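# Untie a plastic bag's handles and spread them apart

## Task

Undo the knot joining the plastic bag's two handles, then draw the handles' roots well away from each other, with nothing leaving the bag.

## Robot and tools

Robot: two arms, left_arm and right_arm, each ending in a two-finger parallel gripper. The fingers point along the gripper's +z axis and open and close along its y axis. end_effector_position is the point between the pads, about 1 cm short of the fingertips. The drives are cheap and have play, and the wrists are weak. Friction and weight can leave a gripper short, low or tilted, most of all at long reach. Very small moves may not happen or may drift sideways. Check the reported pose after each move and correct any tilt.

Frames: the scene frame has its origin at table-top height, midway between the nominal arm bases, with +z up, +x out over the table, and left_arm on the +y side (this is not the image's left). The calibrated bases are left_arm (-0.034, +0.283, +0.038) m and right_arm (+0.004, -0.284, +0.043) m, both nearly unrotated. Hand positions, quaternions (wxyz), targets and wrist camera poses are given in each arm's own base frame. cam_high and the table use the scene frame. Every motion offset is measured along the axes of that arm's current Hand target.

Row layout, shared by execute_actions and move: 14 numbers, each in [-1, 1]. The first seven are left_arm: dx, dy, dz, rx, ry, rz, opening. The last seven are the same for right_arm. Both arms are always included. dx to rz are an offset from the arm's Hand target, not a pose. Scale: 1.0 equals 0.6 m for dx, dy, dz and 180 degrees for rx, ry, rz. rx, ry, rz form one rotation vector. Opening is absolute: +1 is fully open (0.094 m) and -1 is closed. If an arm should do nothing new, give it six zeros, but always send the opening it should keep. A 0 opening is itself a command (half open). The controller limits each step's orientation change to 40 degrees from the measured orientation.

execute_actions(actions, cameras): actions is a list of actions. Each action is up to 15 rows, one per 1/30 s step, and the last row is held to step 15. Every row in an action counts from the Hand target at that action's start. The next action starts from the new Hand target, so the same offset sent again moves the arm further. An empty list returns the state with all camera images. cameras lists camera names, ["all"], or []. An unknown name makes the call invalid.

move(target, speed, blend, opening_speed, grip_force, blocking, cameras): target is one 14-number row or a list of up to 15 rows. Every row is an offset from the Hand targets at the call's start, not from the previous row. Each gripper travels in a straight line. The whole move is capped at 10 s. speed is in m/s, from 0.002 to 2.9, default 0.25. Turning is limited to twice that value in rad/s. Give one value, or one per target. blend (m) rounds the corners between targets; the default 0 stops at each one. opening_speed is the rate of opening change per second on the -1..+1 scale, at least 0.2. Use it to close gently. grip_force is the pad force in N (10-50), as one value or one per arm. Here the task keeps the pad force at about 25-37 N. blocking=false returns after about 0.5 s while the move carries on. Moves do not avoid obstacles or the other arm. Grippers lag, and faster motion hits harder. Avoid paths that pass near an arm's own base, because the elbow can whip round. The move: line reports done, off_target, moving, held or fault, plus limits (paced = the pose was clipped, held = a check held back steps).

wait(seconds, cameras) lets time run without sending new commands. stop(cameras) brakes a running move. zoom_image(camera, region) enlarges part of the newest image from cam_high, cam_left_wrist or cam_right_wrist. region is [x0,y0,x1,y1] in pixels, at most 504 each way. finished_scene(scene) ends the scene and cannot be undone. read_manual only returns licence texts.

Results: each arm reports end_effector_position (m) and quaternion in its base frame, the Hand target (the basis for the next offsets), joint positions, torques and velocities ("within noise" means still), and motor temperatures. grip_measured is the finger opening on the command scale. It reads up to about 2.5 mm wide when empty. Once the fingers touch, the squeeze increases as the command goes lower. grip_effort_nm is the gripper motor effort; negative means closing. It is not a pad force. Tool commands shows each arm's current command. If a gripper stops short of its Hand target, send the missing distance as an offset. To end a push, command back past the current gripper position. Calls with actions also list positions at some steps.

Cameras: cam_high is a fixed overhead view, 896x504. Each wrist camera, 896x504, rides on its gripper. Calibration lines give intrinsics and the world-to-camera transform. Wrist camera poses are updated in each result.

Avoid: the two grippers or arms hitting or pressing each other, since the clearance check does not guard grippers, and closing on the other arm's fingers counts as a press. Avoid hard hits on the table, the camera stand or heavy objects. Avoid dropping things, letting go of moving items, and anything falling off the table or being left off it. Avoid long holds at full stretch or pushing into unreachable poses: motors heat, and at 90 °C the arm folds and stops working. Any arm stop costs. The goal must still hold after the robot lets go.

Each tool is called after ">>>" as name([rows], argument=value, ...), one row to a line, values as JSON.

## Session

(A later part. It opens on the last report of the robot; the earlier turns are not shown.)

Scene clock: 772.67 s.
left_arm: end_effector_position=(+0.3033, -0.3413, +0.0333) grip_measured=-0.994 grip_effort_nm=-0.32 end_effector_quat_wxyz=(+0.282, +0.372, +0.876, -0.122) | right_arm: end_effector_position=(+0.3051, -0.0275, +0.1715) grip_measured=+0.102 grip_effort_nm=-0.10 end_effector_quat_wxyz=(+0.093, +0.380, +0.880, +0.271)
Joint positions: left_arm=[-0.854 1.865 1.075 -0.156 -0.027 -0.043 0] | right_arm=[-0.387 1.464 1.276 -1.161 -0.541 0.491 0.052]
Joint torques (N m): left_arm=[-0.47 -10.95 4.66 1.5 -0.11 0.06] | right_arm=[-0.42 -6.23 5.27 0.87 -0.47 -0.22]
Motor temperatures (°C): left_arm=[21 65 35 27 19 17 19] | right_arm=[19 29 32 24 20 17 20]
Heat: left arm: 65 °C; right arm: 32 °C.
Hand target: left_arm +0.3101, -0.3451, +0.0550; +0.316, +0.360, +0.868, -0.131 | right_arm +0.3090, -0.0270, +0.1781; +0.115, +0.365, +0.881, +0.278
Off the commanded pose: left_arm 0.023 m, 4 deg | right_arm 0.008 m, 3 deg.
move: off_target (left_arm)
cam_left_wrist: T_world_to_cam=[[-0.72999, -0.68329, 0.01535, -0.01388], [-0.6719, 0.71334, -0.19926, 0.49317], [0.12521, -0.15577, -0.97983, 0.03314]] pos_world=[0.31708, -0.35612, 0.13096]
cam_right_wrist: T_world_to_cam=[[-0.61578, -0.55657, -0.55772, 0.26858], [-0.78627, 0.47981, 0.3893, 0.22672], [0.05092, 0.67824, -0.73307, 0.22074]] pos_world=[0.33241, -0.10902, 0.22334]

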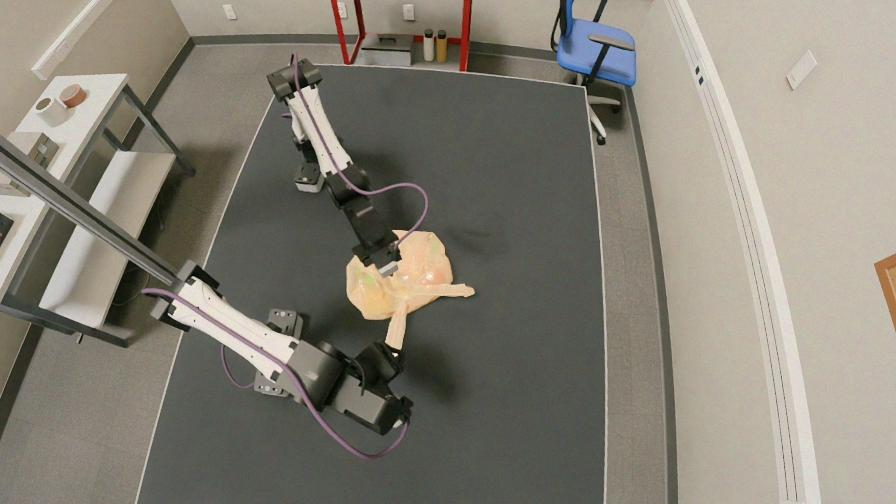

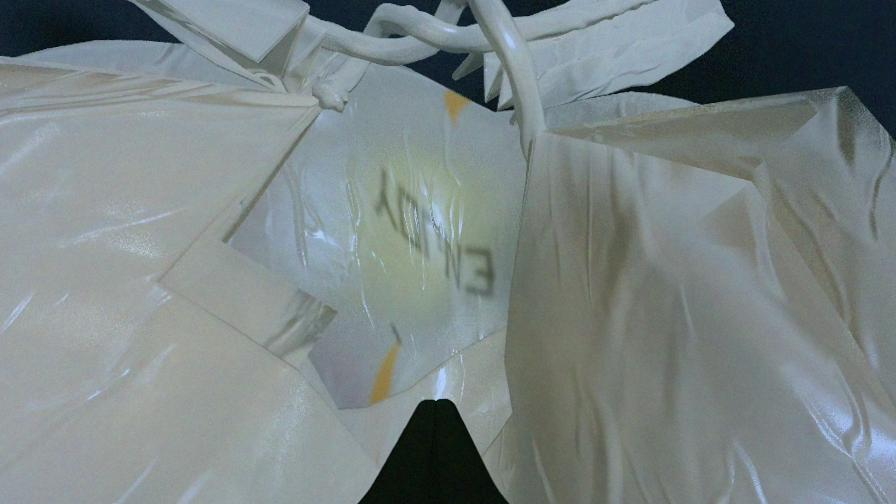

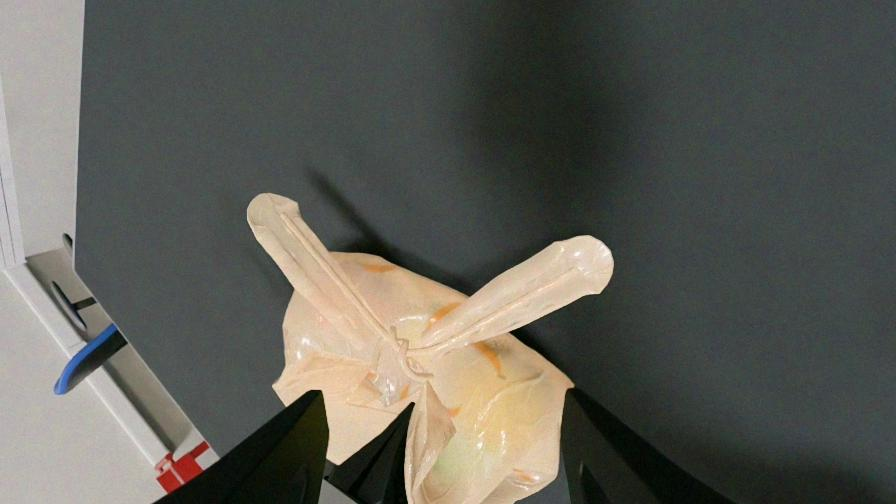

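>>> move(target=[0.074,0.0848,-0.0622,0,0,0,-1, 0,0,0,0,0,0,0.1], speed=0.12, cameras=["all"])

Scene clock: 794.47 s.
left_arm: end_effector_position=(+0.2972, -0.2631, +0.0363) grip_measured=-0.994 grip_effort_nm=-0.32 end_effector_quat_wxyz=(+0.283, +0.363, +0.880, -0.114) | right_arm: end_effector_position=(+0.3051, -0.0275, +0.1715) grip_measured=+0.102 grip_effort_nm=-0.11 end_effector_quat_wxyz=(+0.093, +0.380, +0.880, +0.271)
Joint positions: left_arm=[-0.707 1.654 0.833 -0.129 0.039 0.063 0] | right_arm=[-0.387 1.464 1.276 -1.161 -0.541 0.491 0.052]
Joint torques (N m): left_arm=[0.49 -8.84 4.7 1.56 0.24 0.23] | right_arm=[-0.47 -6.34 5.29 0.92 -0.42 -0.21]
Motor temperatures (°C): left_arm=[21 58 35 28 19 17 19] | right_arm=[19 29 32 24 20 17 20]
Heat: left arm: 58 °C; right arm: 32 °C.
Hand target: left_arm +0.3051, -0.2681, +0.0551; +0.316, +0.360, +0.868, -0.131 | right_arm +0.3090, -0.0270, +0.1781; +0.115, +0.365, +0.881, +0.278
Off the commanded pose: left_arm 0.021 m, 4 deg | right_arm 0.008 m, 3 deg.
move: off_target (left_arm)
cam_left_wrist: T_world_to_cam=[[-0.71426, -0.69984, 0.00729, 0.02641], [-0.68742, 0.69955, -0.19515, 0.43462], [0.13148, -0.1444, -0.98075, 0.05011]] pos_world=[0.31104, -0.27832, 0.13377]
cam_right_wrist: T_world_to_cam=[[-0.61578, -0.55657, -0.55772, 0.26858], [-0.78627, 0.47981, 0.3893, 0.22672], [0.05092, 0.67824, -0.73307, 0.22074]] pos_world=[0.33241, -0.10902, 0.22334]

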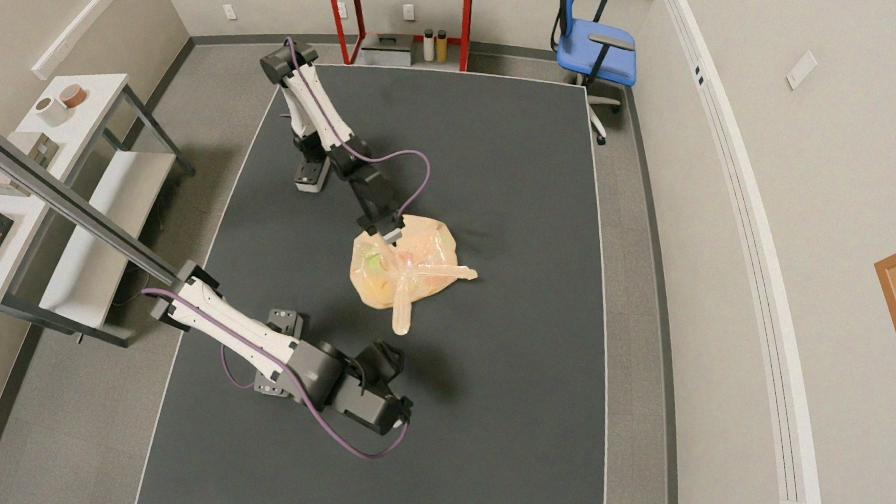

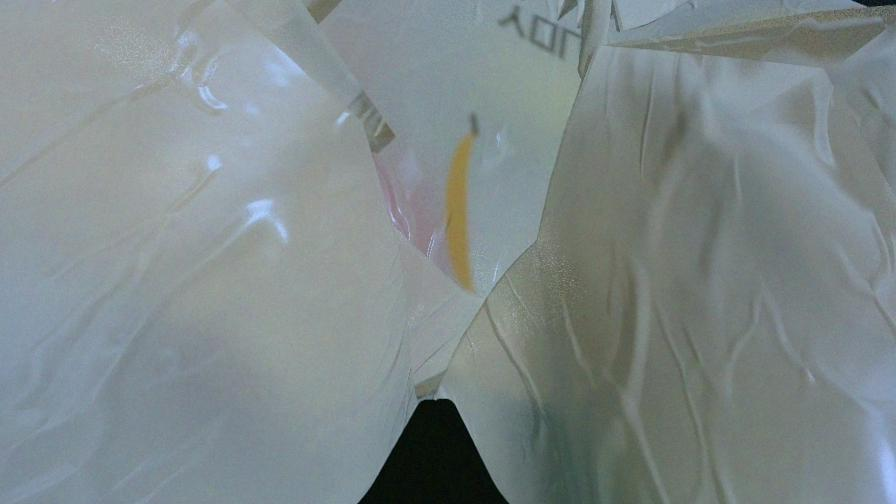

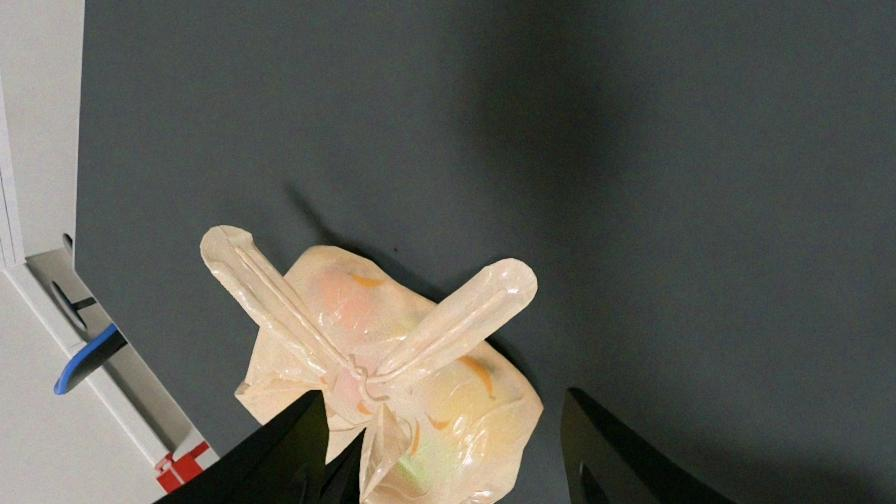

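>>> move([
  [0,0,0,0,0,0,-0.6, 0,0,0,0,0,0,0.1],
  [-0.122,0.0095,-0.1673,0,0.0556,0,-0.6, 0,0,0,0,0,0,0.1],
], speed=0.15, cameras=["cam_left_wrist","cam_right_wrist"])

>>> zoom_image(camera="cam_right_wrist", region=[190, 200, 560, 504])

Scene clock: 825.87 s.
left_arm: end_effector_position=(+0.2982, -0.2555, +0.1681) grip_measured=-0.603 grip_effort_nm=0.14 end_effector_quat_wxyz=(+0.233, +0.369, +0.895, -0.095) | right_arm: end_effector_position=(+0.3051, -0.0275, +0.1715) grip_measured=+0.102 grip_effort_nm=-0.11 end_effector_quat_wxyz=(+0.093, +0.380, +0.880, +0.271)
Joint positions: left_arm=[-0.689 1.572 1.36 -0.853 0.044 0.081 0.019] | right_arm=[-0.387 1.464 1.276 -1.161 -0.541 0.491 0.052]
Joint torques (N m): left_arm=[0.5 -5.04 9.44 0.85 0.13 0.23] | right_arm=[-0.59 -6.31 5.29 0.88 -0.47 -0.24]
Motor temperatures (°C): left_arm=[21 50 34 28 19 17 19] | right_arm=[19 29 32 24 20 17 20]
Heat: left arm: 50 °C; right arm: 32 °C.
Hand target: left_arm +0.3030, -0.2581, +0.1790; +0.239, +0.370, +0.892, -0.099 | right_arm +0.3090, -0.0270, +0.1781; +0.115, +0.365, +0.881, +0.278
Off the commanded pose: left_arm 0.012 m, 1 deg | right_arm 0.008 m, 3 deg.
move: off_target (left_arm)
cam_left_wrist: T_world_to_cam=[[-0.71317, -0.70088, 0.01227, 0.03003], [-0.69921, 0.71001, -0.08355, 0.44315], [0.04985, -0.06816, -0.99643, 0.22686]] pos_world=[0.31996, -0.27813, 0.26271]
cam_right_wrist: T_world_to_cam=[[-0.61578, -0.55657, -0.55772, 0.26858], [-0.78627, 0.47981, 0.3893, 0.22672], [0.05092, 0.67824, -0.73307, 0.22074]] pos_world=[0.33241, -0.10902, 0.22334]

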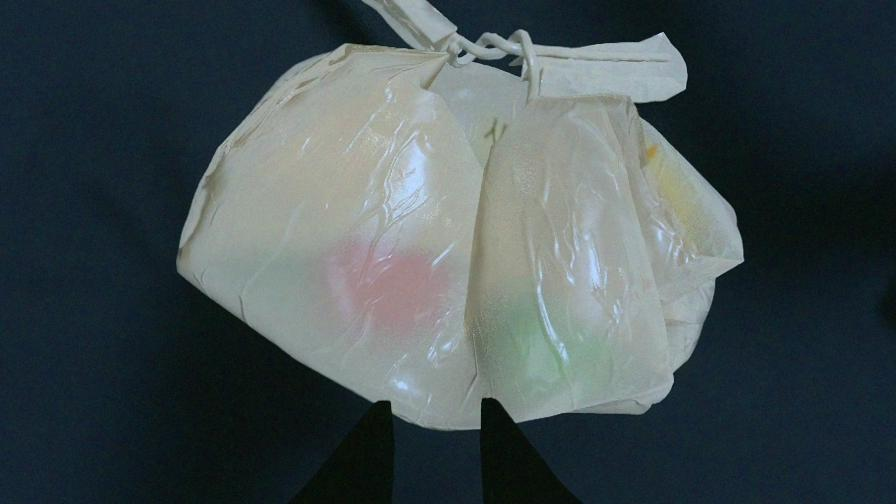

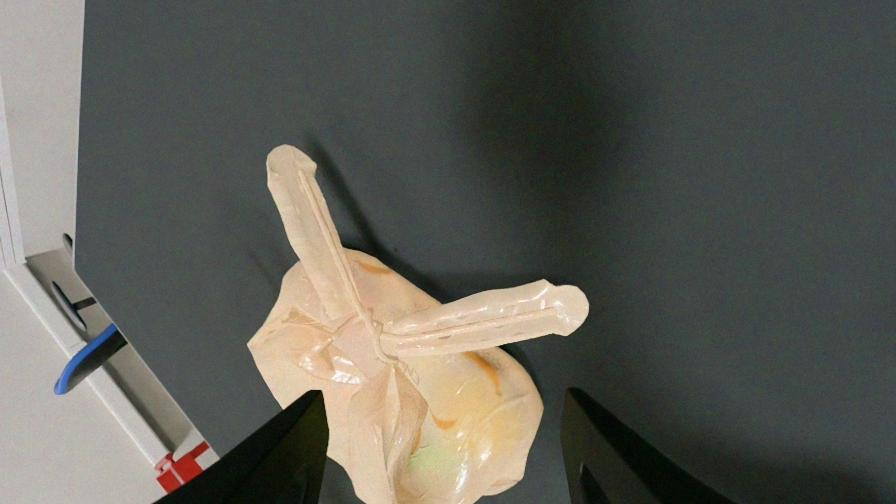

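Scaled by 1.362 from the camera's image (finer frame: 1280x720).

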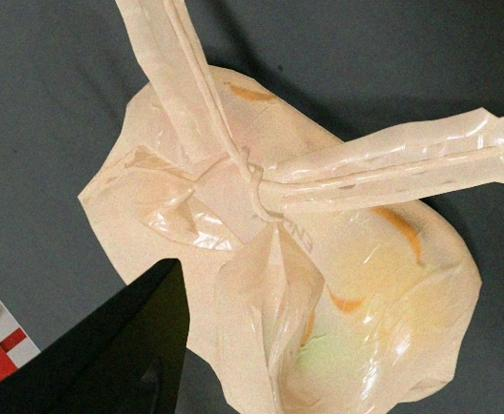

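>>> move(target=[-0.1078,-0.0064,0.1182,0,0,0,-0.15, 0,0,0,0,0,0,0.1], speed=0.15, cameras=["cam_left_wrist"])

>>> zoom_image(camera="cam_left_wrist", region=[280, 100, 680, 504])

Scene clock: 843.63 s.
left_arm: end_effector_position=(+0.3528, -0.3155, +0.1366) grip_measured=-0.153 grip_effort_nm=0.14 end_effector_quat_wxyz=(+0.213, +0.377, +0.897, -0.093) | right_arm: end_effector_position=(+0.3051, -0.0275, +0.1715) grip_measured=+0.102 grip_effort_nm=-0.11 end_effector_quat_wxyz=(+0.093, +0.380, +0.880, +0.271)
Joint positions: left_arm=[-0.713 1.917 1.661 -0.848 0.044 0.072 0.04] | right_arm=[-0.387 1.464 1.276 -1.161 -0.541 0.491 0.052]
Joint torques (N m): left_arm=[-0.38 -7.49 9.39 1.19 -0.04 0.05] | right_arm=[-0.39 -6.48 5.18 0.86 -0.43 -0.22]
Motor temperatures (°C): left_arm=[21 45 37 26 19 17 19] | right_arm=[19 29 32 24 20 17 20]
Heat: left arm: 45 °C; right arm: 32 °C.
Hand target: left_arm +0.3650, -0.3255, +0.1499; +0.239, +0.370, +0.892, -0.099 | right_arm +0.3090, -0.0270, +0.1781; +0.115, +0.365, +0.881, +0.278
Off the commanded pose: left_arm 0.021 m, 3 deg | right_arm 0.008 m, 3 deg.
move: off_target (left_arm)
cam_left_wrist: T_world_to_cam=[[-0.72402, -0.68947, 0.02061, 0.03357], [-0.68961, 0.72285, -0.04398, 0.51658], [0.01543, -0.04606, -0.99882, 0.20812]] pos_world=[0.37733, -0.34068, 0.2299]

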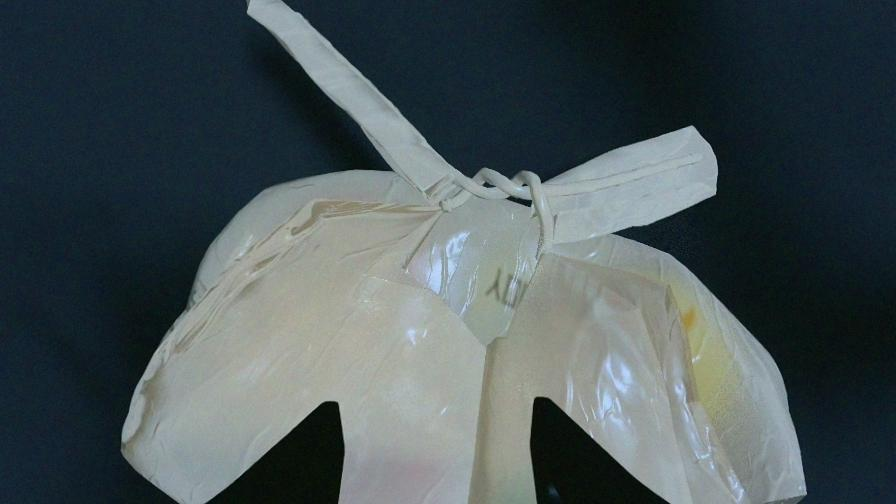

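Scaled by 1.248 from the camera's image (finer frame: 1280x720).

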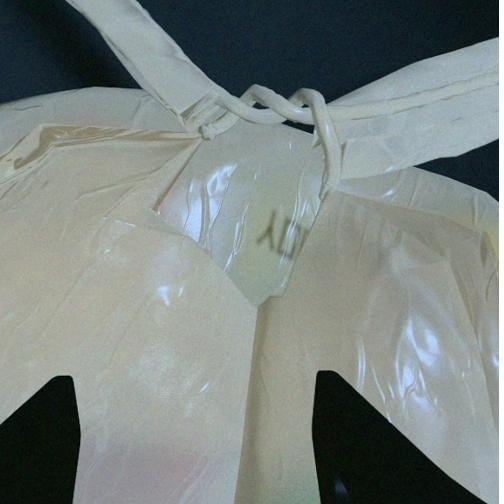

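>>> move(target=[-0.0253,-0.0018,0.1577,0,0,0,-0.15, 0,0,0,0,0,0,0.1], speed=0.1, cameras=["cam_left_wrist","cam_right_wrist"])

>>> zoom_image(camera="cam_right_wrist", region=[240, 200, 540, 440])

Scene clock: 876.63 s.
left_arm: end_effector_position=(+0.3918, -0.3564, +0.0649) grip_measured=-0.153 grip_effort_nm=0.14 end_effector_quat_wxyz=(+0.209, +0.377, +0.898, -0.092) | right_arm: end_effector_position=(+0.3051, -0.0275, +0.1715) grip_measured=+0.102 grip_effort_nm=-0.11 end_effector_quat_wxyz=(+0.093, +0.380, +0.880, +0.271)
Joint positions: left_arm=[-0.726 2.181 1.77 -0.701 0.038 0.062 0.04] | right_arm=[-0.387 1.464 1.276 -1.161 -0.541 0.491 0.052]
Joint torques (N m): left_arm=[-0.46 -8.88 9.26 1.31 -0.05 0.05] | right_arm=[-0.64 -6.22 5.24 0.89 -0.44 -0.24]
Heat: left arm: 41 °C; right arm: 32 °C.
Hand target: left_arm +0.4070, -0.3690, +0.0756; +0.239, +0.370, +0.892, -0.099 | right_arm +0.3090, -0.0270, +0.1781; +0.115, +0.365, +0.881, +0.278
Off the commanded pose: left_arm 0.022 m, 4 deg | right_arm 0.008 m, 3 deg.
move: off_target (left_arm)
cam_left_wrist: T_world_to_cam=[[-0.72385, -0.68965, 0.02066, 0.03496], [-0.68988, 0.72303, -0.03592, 0.56951], [0.00983, -0.04026, -0.99914, 0.13829]] pos_world=[0.41684, -0.38209, 0.15791]
cam_right_wrist: T_world_to_cam=[[-0.61578, -0.55657, -0.55772, 0.26858], [-0.78627, 0.47981, 0.3893, 0.22672], [0.05092, 0.67824, -0.73307, 0.22074]] pos_world=[0.33241, -0.10902, 0.22334]

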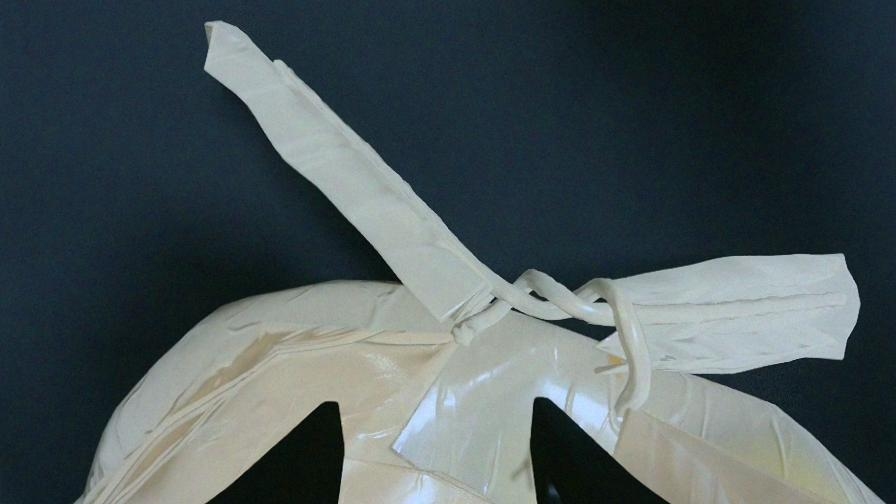

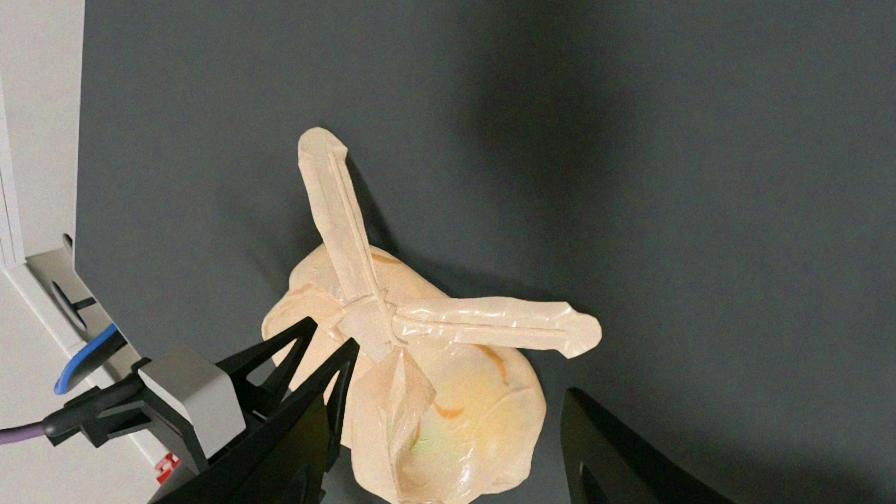

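Scaled by 1.680 from the camera's image (finer frame: 1280x720).

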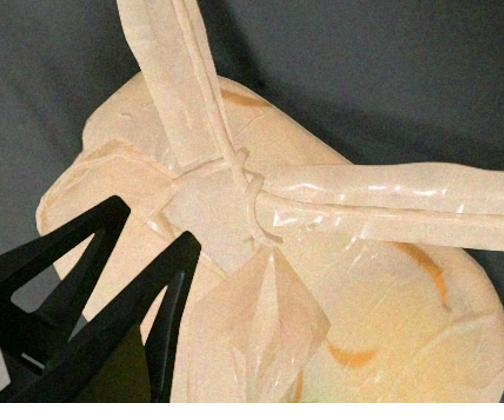

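>>> move(target=[-0.002,-0.0055,0.0453,0,0,0,-0.15, 0,0,0,0,0,0,0.1], speed=0.1, cameras=["cam_left_wrist","cam_right_wrist"])

>>> zoom_image(camera="cam_right_wrist", region=[240, 200, 540, 440])

Scene clock: 911.43 s.
left_arm: end_effector_position=(+0.4006, -0.3702, +0.0424) grip_measured=-0.153 grip_effort_nm=0.14 end_effector_quat_wxyz=(+0.211, +0.378, +0.897, -0.093) | right_arm: end_effector_position=(+0.3051, -0.0275, +0.1715) grip_measured=+0.102 grip_effort_nm=-0.11 end_effector_quat_wxyz=(+0.093, +0.380, +0.880, +0.271)
Joint positions: left_arm=[-0.735 2.26 1.808 -0.655 0.035 0.055 0.04] | right_arm=[-0.387 1.464 1.276 -1.161 -0.541 0.491 0.052]
Joint torques (N m): left_arm=[-0.29 -9.47 9.14 1.27 -0.05 0.05] | right_arm=[-0.49 -6.27 5.34 0.85 -0.44 -0.19]
Heat: left arm: 42 °C; right arm: 32 °C.
Hand target: left_arm +0.4151, -0.3816, +0.0526; +0.239, +0.370, +0.892, -0.099 | right_arm +0.3090, -0.0270, +0.1781; +0.115, +0.365, +0.881, +0.278
Off the commanded pose: left_arm 0.021 m, 3 deg | right_arm 0.008 m, 3 deg.
move: off_target (left_arm)
cam_left_wrist: T_world_to_cam=[[-0.72557, -0.68785, 0.02026, 0.03369], [-0.68803, 0.72457, -0.04026, 0.5848], [0.01301, -0.04315, -0.99898, 0.11276]] pos_world=[0.42534, -0.39569, 0.13551]
cam_right_wrist: T_world_to_cam=[[-0.61578, -0.55657, -0.55772, 0.26858], [-0.78627, 0.47981, 0.3893, 0.22672], [0.05092, 0.67824, -0.73307, 0.22074]] pos_world=[0.33241, -0.10902, 0.22334]

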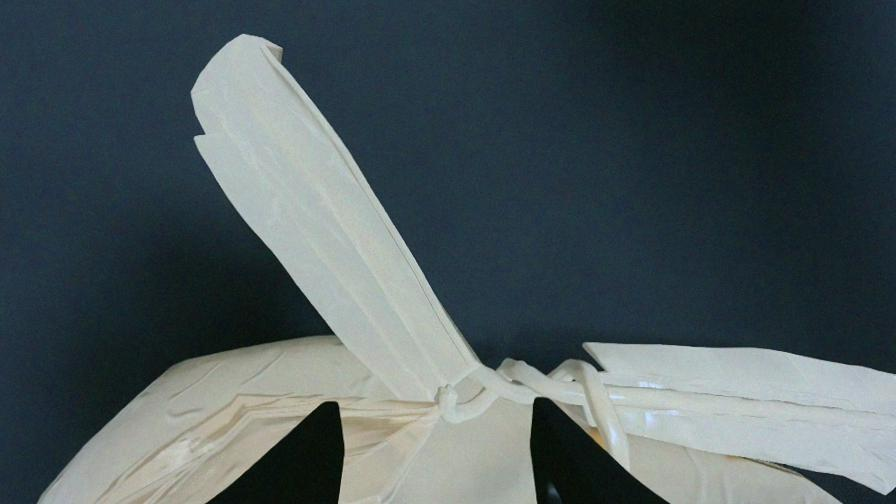

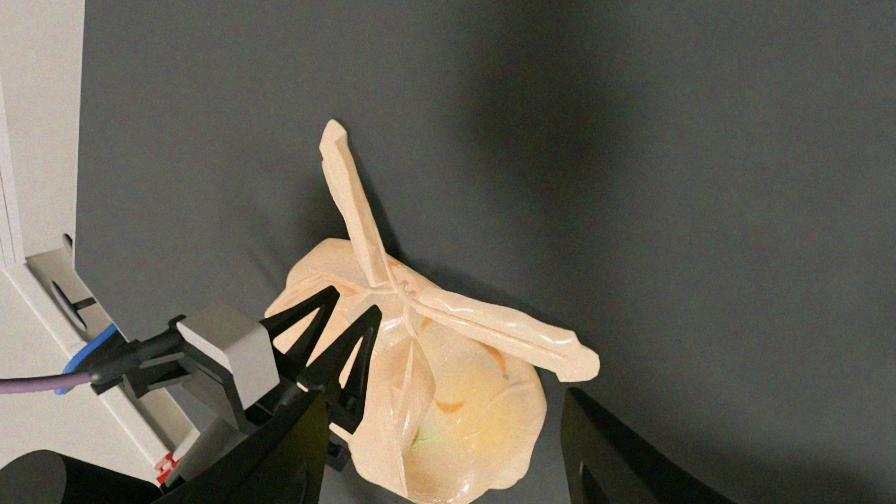

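Scaled by 1.680 from the camera's image (finer frame: 1280x720).

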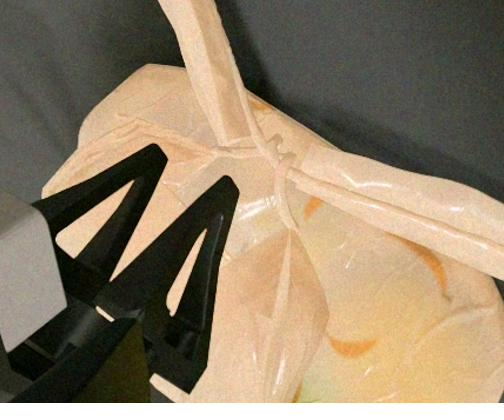

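>>> zoom_image(camera="cam_left_wrist", region=[320, 300, 660, 504])

Scaled by 1.482 from the camera's image (finer frame: 1280x720).

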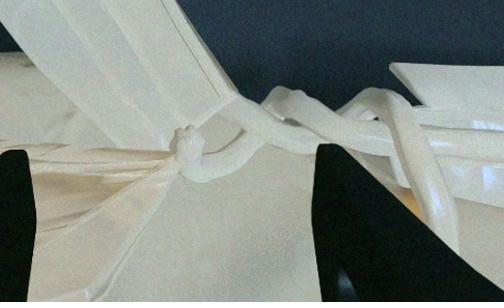

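>>> move(target=[0.0097,0,0.0215,0,0,0,-0.15, 0,0,0,0,0,0,0.1], speed=0.08, cameras=["cam_left_wrist"])

>>> zoom_image(camera="cam_left_wrist", region=[320, 300, 660, 504])

Scene clock: 943.27 s.
left_arm: end_effector_position=(+0.4059, -0.3750, +0.0355) grip_measured=-0.153 grip_effort_nm=0.14 end_effector_quat_wxyz=(+0.219, +0.378, +0.895, -0.095) | right_arm: end_effector_position=(+0.3051, -0.0275, +0.1715) grip_measured=+0.102 grip_effort_nm=-0.11 end_effector_quat_wxyz=(+0.093, +0.380, +0.880, +0.271)
Joint positions: left_arm=[-0.735 2.282 1.808 -0.615 0.035 0.055 0.04] | right_arm=[-0.387 1.464 1.276 -1.161 -0.541 0.491 0.052]
Joint torques (N m): left_arm=[-0.38 -9.55 7.34 1.32 -0.06 0.05] | right_arm=[-0.4 -6.11 5.3 0.86 -0.45 -0.2]
Heat: left arm: 45 °C; right arm: 31 °C.
Hand target: left_arm +0.4161, -0.3826, +0.0386; +0.239, +0.370, +0.892, -0.099 | right_arm +0.3090, -0.0270, +0.1781; +0.115, +0.365, +0.881, +0.278
Off the commanded pose: left_arm 0.013 m, 2 deg | right_arm 0.008 m, 3 deg.
move: off_target (left_arm)
cam_left_wrist: T_world_to_cam=[[-0.72581, -0.68764, 0.01885, 0.03454], [-0.68738, 0.72393, -0.05854, 0.59179], [0.02661, -0.05545, -0.99811, 0.09549]] pos_world=[0.42932, -0.39937, 0.1293]

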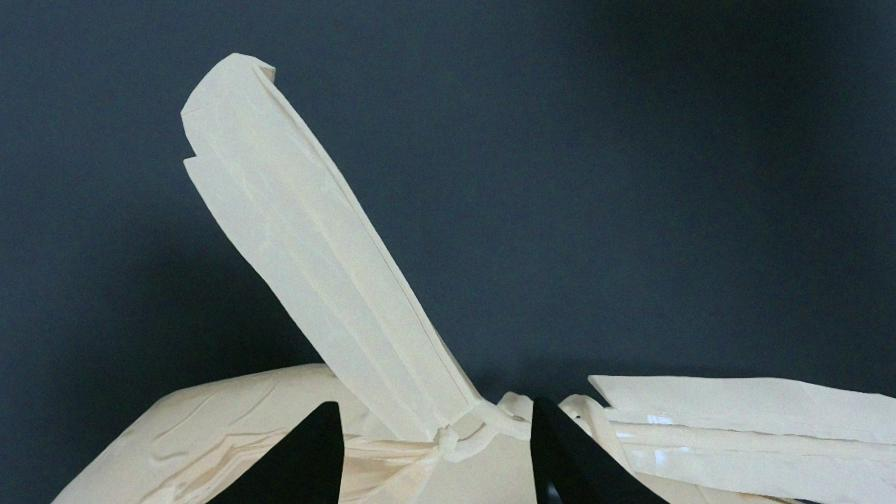

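Scaled by 1.482 from the camera's image (finer frame: 1280x720).

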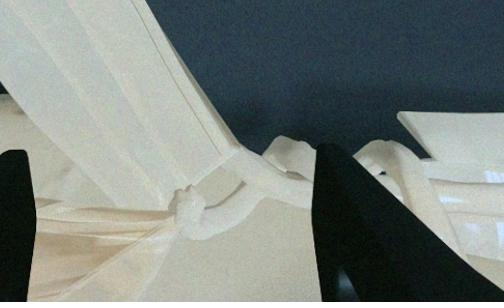

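>>> move([
  [0.0058,0,0.0110,0,0,0,-0.15, 0,0,0,0,0,0,0.1],
  [0.0058,0,0.0110,0,0,0,-1, 0,0,0,0,0,0,0.1],
], speed=0.08, cameras=["cam_left_wrist","cam_right_wrist"])

>>> zoom_image(camera="cam_left_wrist", region=[320, 300, 660, 504])

>>> zoom_image(camera="cam_right_wrist", region=[240, 200, 540, 440])

Scene clock: 962.87 s.
left_arm: end_effector_position=(+0.4093, -0.3777, +0.0333) grip_measured=-0.973 grip_effort_nm=-0.58 end_effector_quat_wxyz=(+0.226, +0.377, +0.893, -0.097) | right_arm: end_effector_position=(+0.3051, -0.0275, +0.1715) grip_measured=+0.102 grip_effort_nm=-0.11 end_effector_quat_wxyz=(+0.093, +0.380, +0.880, +0.271)
Joint positions: left_arm=[-0.735 2.291 1.808 -0.592 0.033 0.055 0.001] | right_arm=[-0.387 1.464 1.276 -1.161 -0.541 0.491 0.052]
Joint torques (N m): left_arm=[-0.38 -9.61 6.15 1.35 -0.05 0.06] | right_arm=[-0.54 -6.2 5.2 0.92 -0.47 -0.21]
Heat: left arm: 43 °C; right arm: 31 °C.
Hand target: left_arm +0.4163, -0.3828, +0.0311; +0.239, +0.370, +0.892, -0.099 | right_arm +0.3090, -0.0270, +0.1781; +0.115, +0.365, +0.881, +0.278
Off the commanded pose: left_arm 0.009 m, 2 deg | right_arm 0.008 m, 3 deg.
move: done
cam_left_wrist: T_world_to_cam=[[-0.72548, -0.68805, 0.01641, 0.03502], [-0.6872, 0.72287, -0.07219, 0.59593], [0.03781, -0.06365, -0.99726, 0.08529]] pos_world=[0.4317, -0.40126, 0.1275]
cam_right_wrist: T_world_to_cam=[[-0.61578, -0.55657, -0.55772, 0.26858], [-0.78627, 0.47981, 0.3893, 0.22672], [0.05092, 0.67824, -0.73307, 0.22074]] pos_world=[0.33241, -0.10902, 0.22334]

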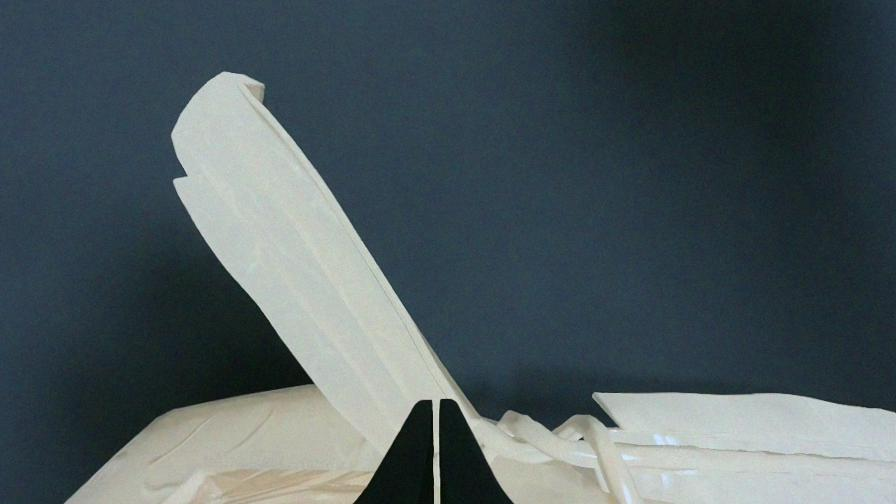

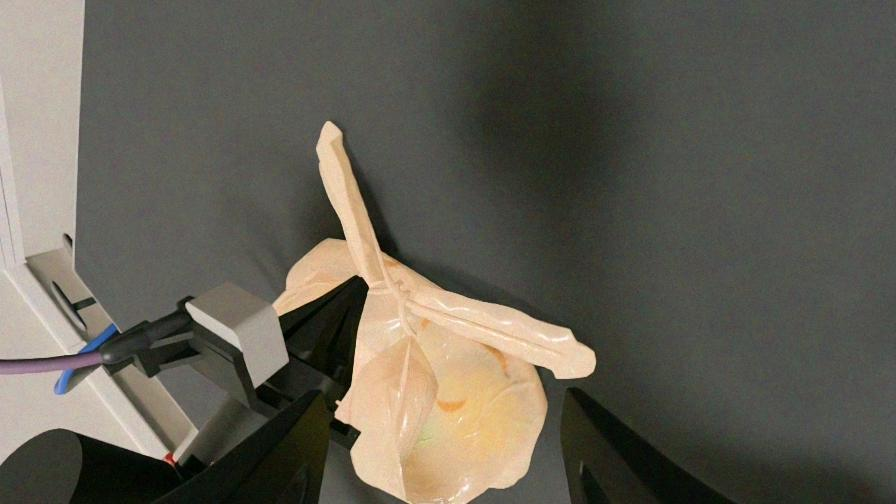

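Scaled by 1.482 from the camera's image (finer frame: 1280x720).

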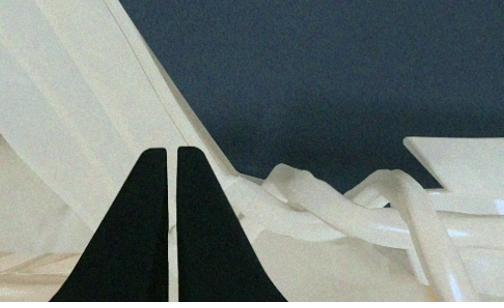

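Scaled by 1.680 from the camera's image (finer frame: 1280x720).

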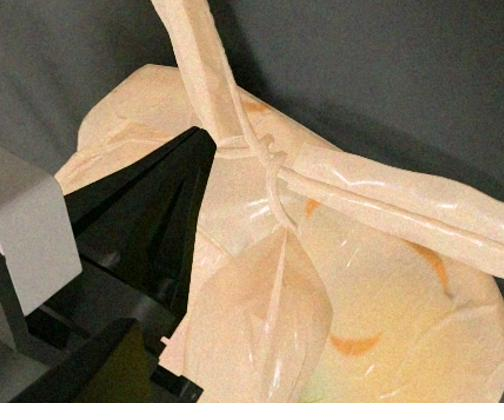

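>>> move(target=[-0.01,0.045,0,0,0,0,-1, 0,0,0,0,0,0,0.1], speed=0.06, cameras=["cam_left_wrist","cam_right_wrist"])

>>> zoom_image(camera="cam_right_wrist", region=[240, 200, 540, 440])

Scene clock: 1005.37 s.
left_arm: end_effector_position=(+0.4289, -0.3617, +0.0268) grip_measured=-0.973 grip_effort_nm=-0.58 end_effector_quat_wxyz=(+0.227, +0.370, +0.896, -0.090) | right_arm: end_effector_position=(+0.3051, -0.0275, +0.1715) grip_measured=+0.102 grip_effort_nm=-0.11 end_effector_quat_wxyz=(+0.093, +0.380, +0.880, +0.271)
Joint positions: left_arm=[-0.689 2.319 1.831 -0.592 0.038 0.085 0.001] | right_arm=[-0.387 1.464 1.276 -1.161 -0.541 0.491 0.052]
Joint torques (N m): left_arm=[0.31 -9.81 9.16 1.05 0.21 0.23] | right_arm=[-0.43 -6.13 5.26 0.87 -0.44 -0.2]
Heat: left arm: 46 °C; right arm: 31 °C.
Hand target: left_arm +0.4390, -0.3674, +0.0341; +0.239, +0.370, +0.892, -0.099 | right_arm +0.3090, -0.0270, +0.1781; +0.115, +0.365, +0.881, +0.278
Off the commanded pose: left_arm 0.014 m, 2 deg | right_arm 0.008 m, 3 deg.
move: off_target (left_arm)
cam_left_wrist: T_world_to_cam=[[-0.71294, -0.70119, 0.0071, 0.05046], [-0.69994, 0.71098, -0.06775, 0.59839], [0.04245, -0.05327, -0.99768, 0.08083]] pos_world=[0.45138, -0.38576, 0.12082]
cam_right_wrist: T_world_to_cam=[[-0.61578, -0.55657, -0.55772, 0.26858], [-0.78627, 0.47981, 0.3893, 0.22672], [0.05092, 0.67824, -0.73307, 0.22074]] pos_world=[0.33241, -0.10902, 0.22334]

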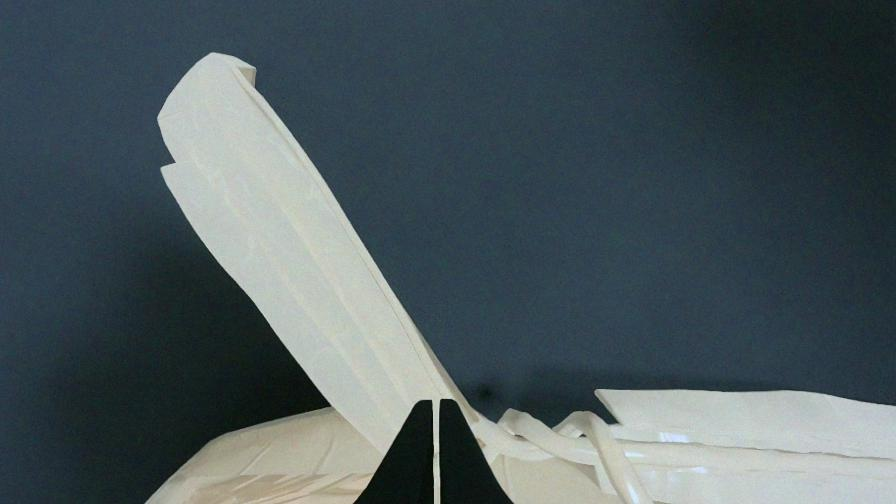

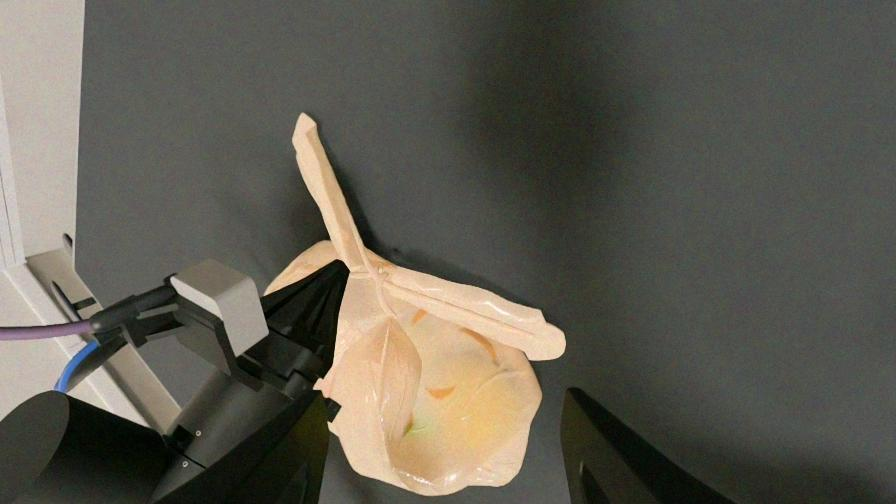

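Scaled by 1.680 from the camera's image (finer frame: 1280x720).

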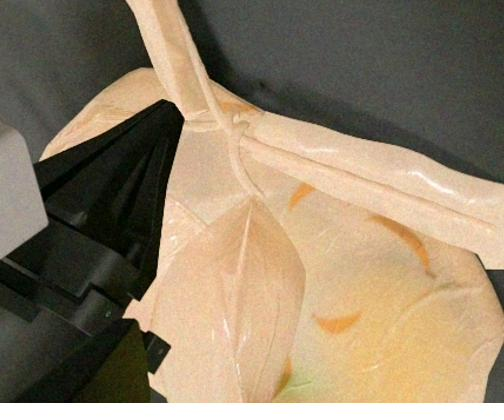

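>>> move(target=[0,0,0,0,0,0,-1, 0.1383,0.078,0.2377,0,0,0,-0.3], speed=0.12, cameras=["cam_left_wrist","cam_right_wrist"])

>>> zoom_image(camera="cam_right_wrist", region=[280, 200, 640, 504])

Scene clock: 1090.27 s.
left_arm: end_effector_position=(+0.4289, -0.3617, +0.0268) grip_measured=-0.973 grip_effort_nm=-0.58 end_effector_quat_wxyz=(+0.227, +0.370, +0.896, -0.090) | right_arm: end_effector_position=(+0.3292, +0.1164, +0.0880) grip_measured=-0.298 grip_effort_nm=-0.11 end_effector_quat_wxyz=(+0.104, +0.361, +0.885, +0.274)
Joint positions: left_arm=[-0.689 2.319 1.831 -0.592 0.038 0.085 0.001] | right_arm=[0.17 1.464 0.906 -0.52 -0.346 1.032 0.033]
Joint torques (N m): left_arm=[0.28 -9.81 9.16 1.05 0.21 0.23] | right_arm=[0.35 -4.85 5.34 1.43 -0.08 0.14]
Heat: left arm: 47 °C; right arm: 31 °C.
Hand target: left_arm +0.4390, -0.3674, +0.0341; +0.239, +0.370, +0.892, -0.099 | right_arm +0.3351, +0.1168, +0.0882; +0.115, +0.365, +0.881, +0.278
Off the commanded pose: left_arm 0.014 m, 2 deg | right_arm 0.006 m, 1 deg.
move: done
cam_left_wrist: T_world_to_cam=[[-0.71294, -0.70119, 0.0071, 0.05046], [-0.69994, 0.71098, -0.06775, 0.59839], [0.04245, -0.05327, -0.99768, 0.08083]] pos_world=[0.45138, -0.38576, 0.12082]
cam_right_wrist: T_world_to_cam=[[-0.57956, -0.58141, -0.57103, 0.30905], [-0.81327, 0.45742, 0.35968, 0.22322], [0.05208, 0.67285, -0.73794, 0.06143]] pos_world=[0.35745, 0.03625, 0.14152]

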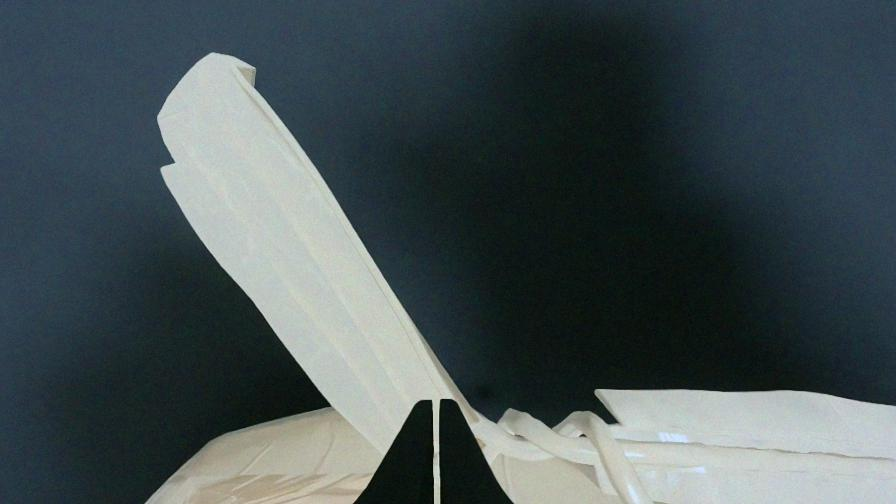

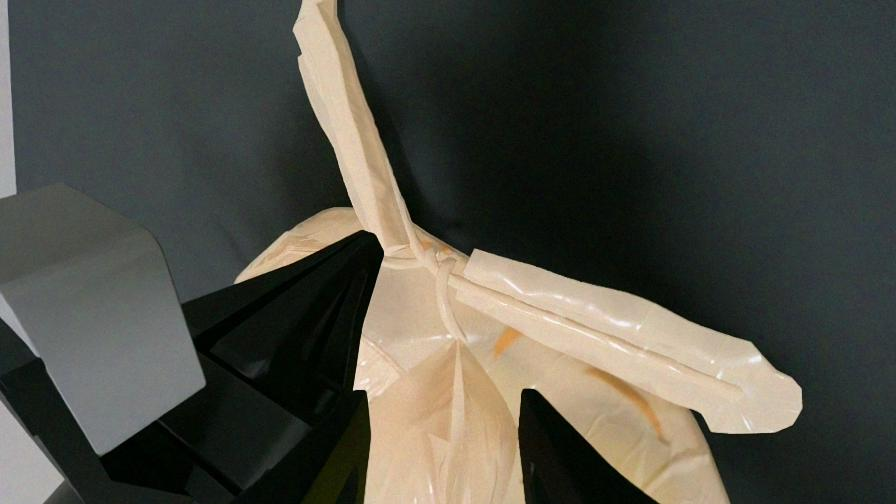

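Scaled by 1.400 from the camera's image (finer frame: 1280x720).

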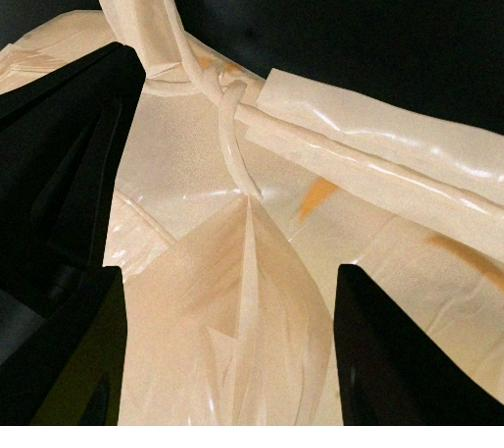

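>>> move(target=[0,0,0,0,0,0,-1, 0.021,-0.0162,0.0553,-0.0667,0,0,-0.3], speed=0.08, cameras=["cam_right_wrist"])

>>> zoom_image(camera="cam_right_wrist", region=[280, 200, 640, 504])

Scene clock: 1171.80 s.
left_arm: end_effector_position=(+0.4289, -0.3617, +0.0268) grip_measured=-0.973 grip_effort_nm=-0.58 end_effector_quat_wxyz=(+0.227, +0.370, +0.896, -0.090) | right_arm: end_effector_position=(+0.3307, +0.1285, +0.0526) grip_measured=-0.298 grip_effort_nm=-0.11 end_effector_quat_wxyz=(+0.149, +0.354, +0.852, +0.355)
Joint positions: left_arm=[-0.689 2.319 1.831 -0.592 0.038 0.085 0.001] | right_arm=[0.17 1.464 0.617 -0.032 -0.418 1.111 0.033]
Joint torques (N m): left_arm=[0.28 -9.83 9.17 1.04 0.21 0.23] | right_arm=[0.53 -3.97 4.92 1.74 -0.34 0.07]
Heat: left arm: 47 °C; right arm: 31 °C.
Hand target: left_arm +0.4390, -0.3674, +0.0341; +0.239, +0.370, +0.892, -0.099 | right_arm +0.3340, +0.1335, +0.0555; +0.152, +0.351, +0.847, +0.369
Off the commanded pose: left_arm 0.014 m, 2 deg | right_arm 0.007 m, 2 deg.
move: done
cam_right_wrist: T_world_to_cam=[[-0.49374, -0.48812, -0.71969, 0.26419], [-0.85308, 0.43246, 0.29194, 0.25154], [0.16873, 0.7581, -0.62993, -0.02813]] pos_world=[0.34977, 0.0415, 0.09898]

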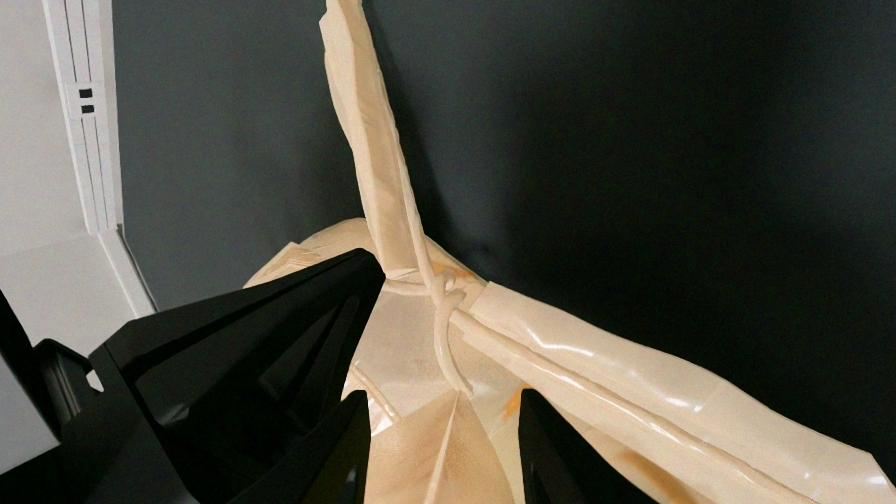

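Scaled by 1.400 from the camera's image (finer frame: 1280x720).

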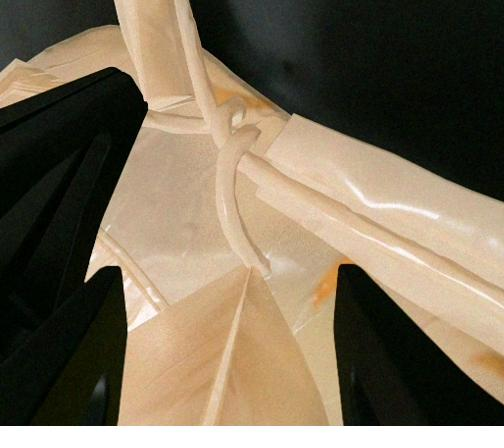

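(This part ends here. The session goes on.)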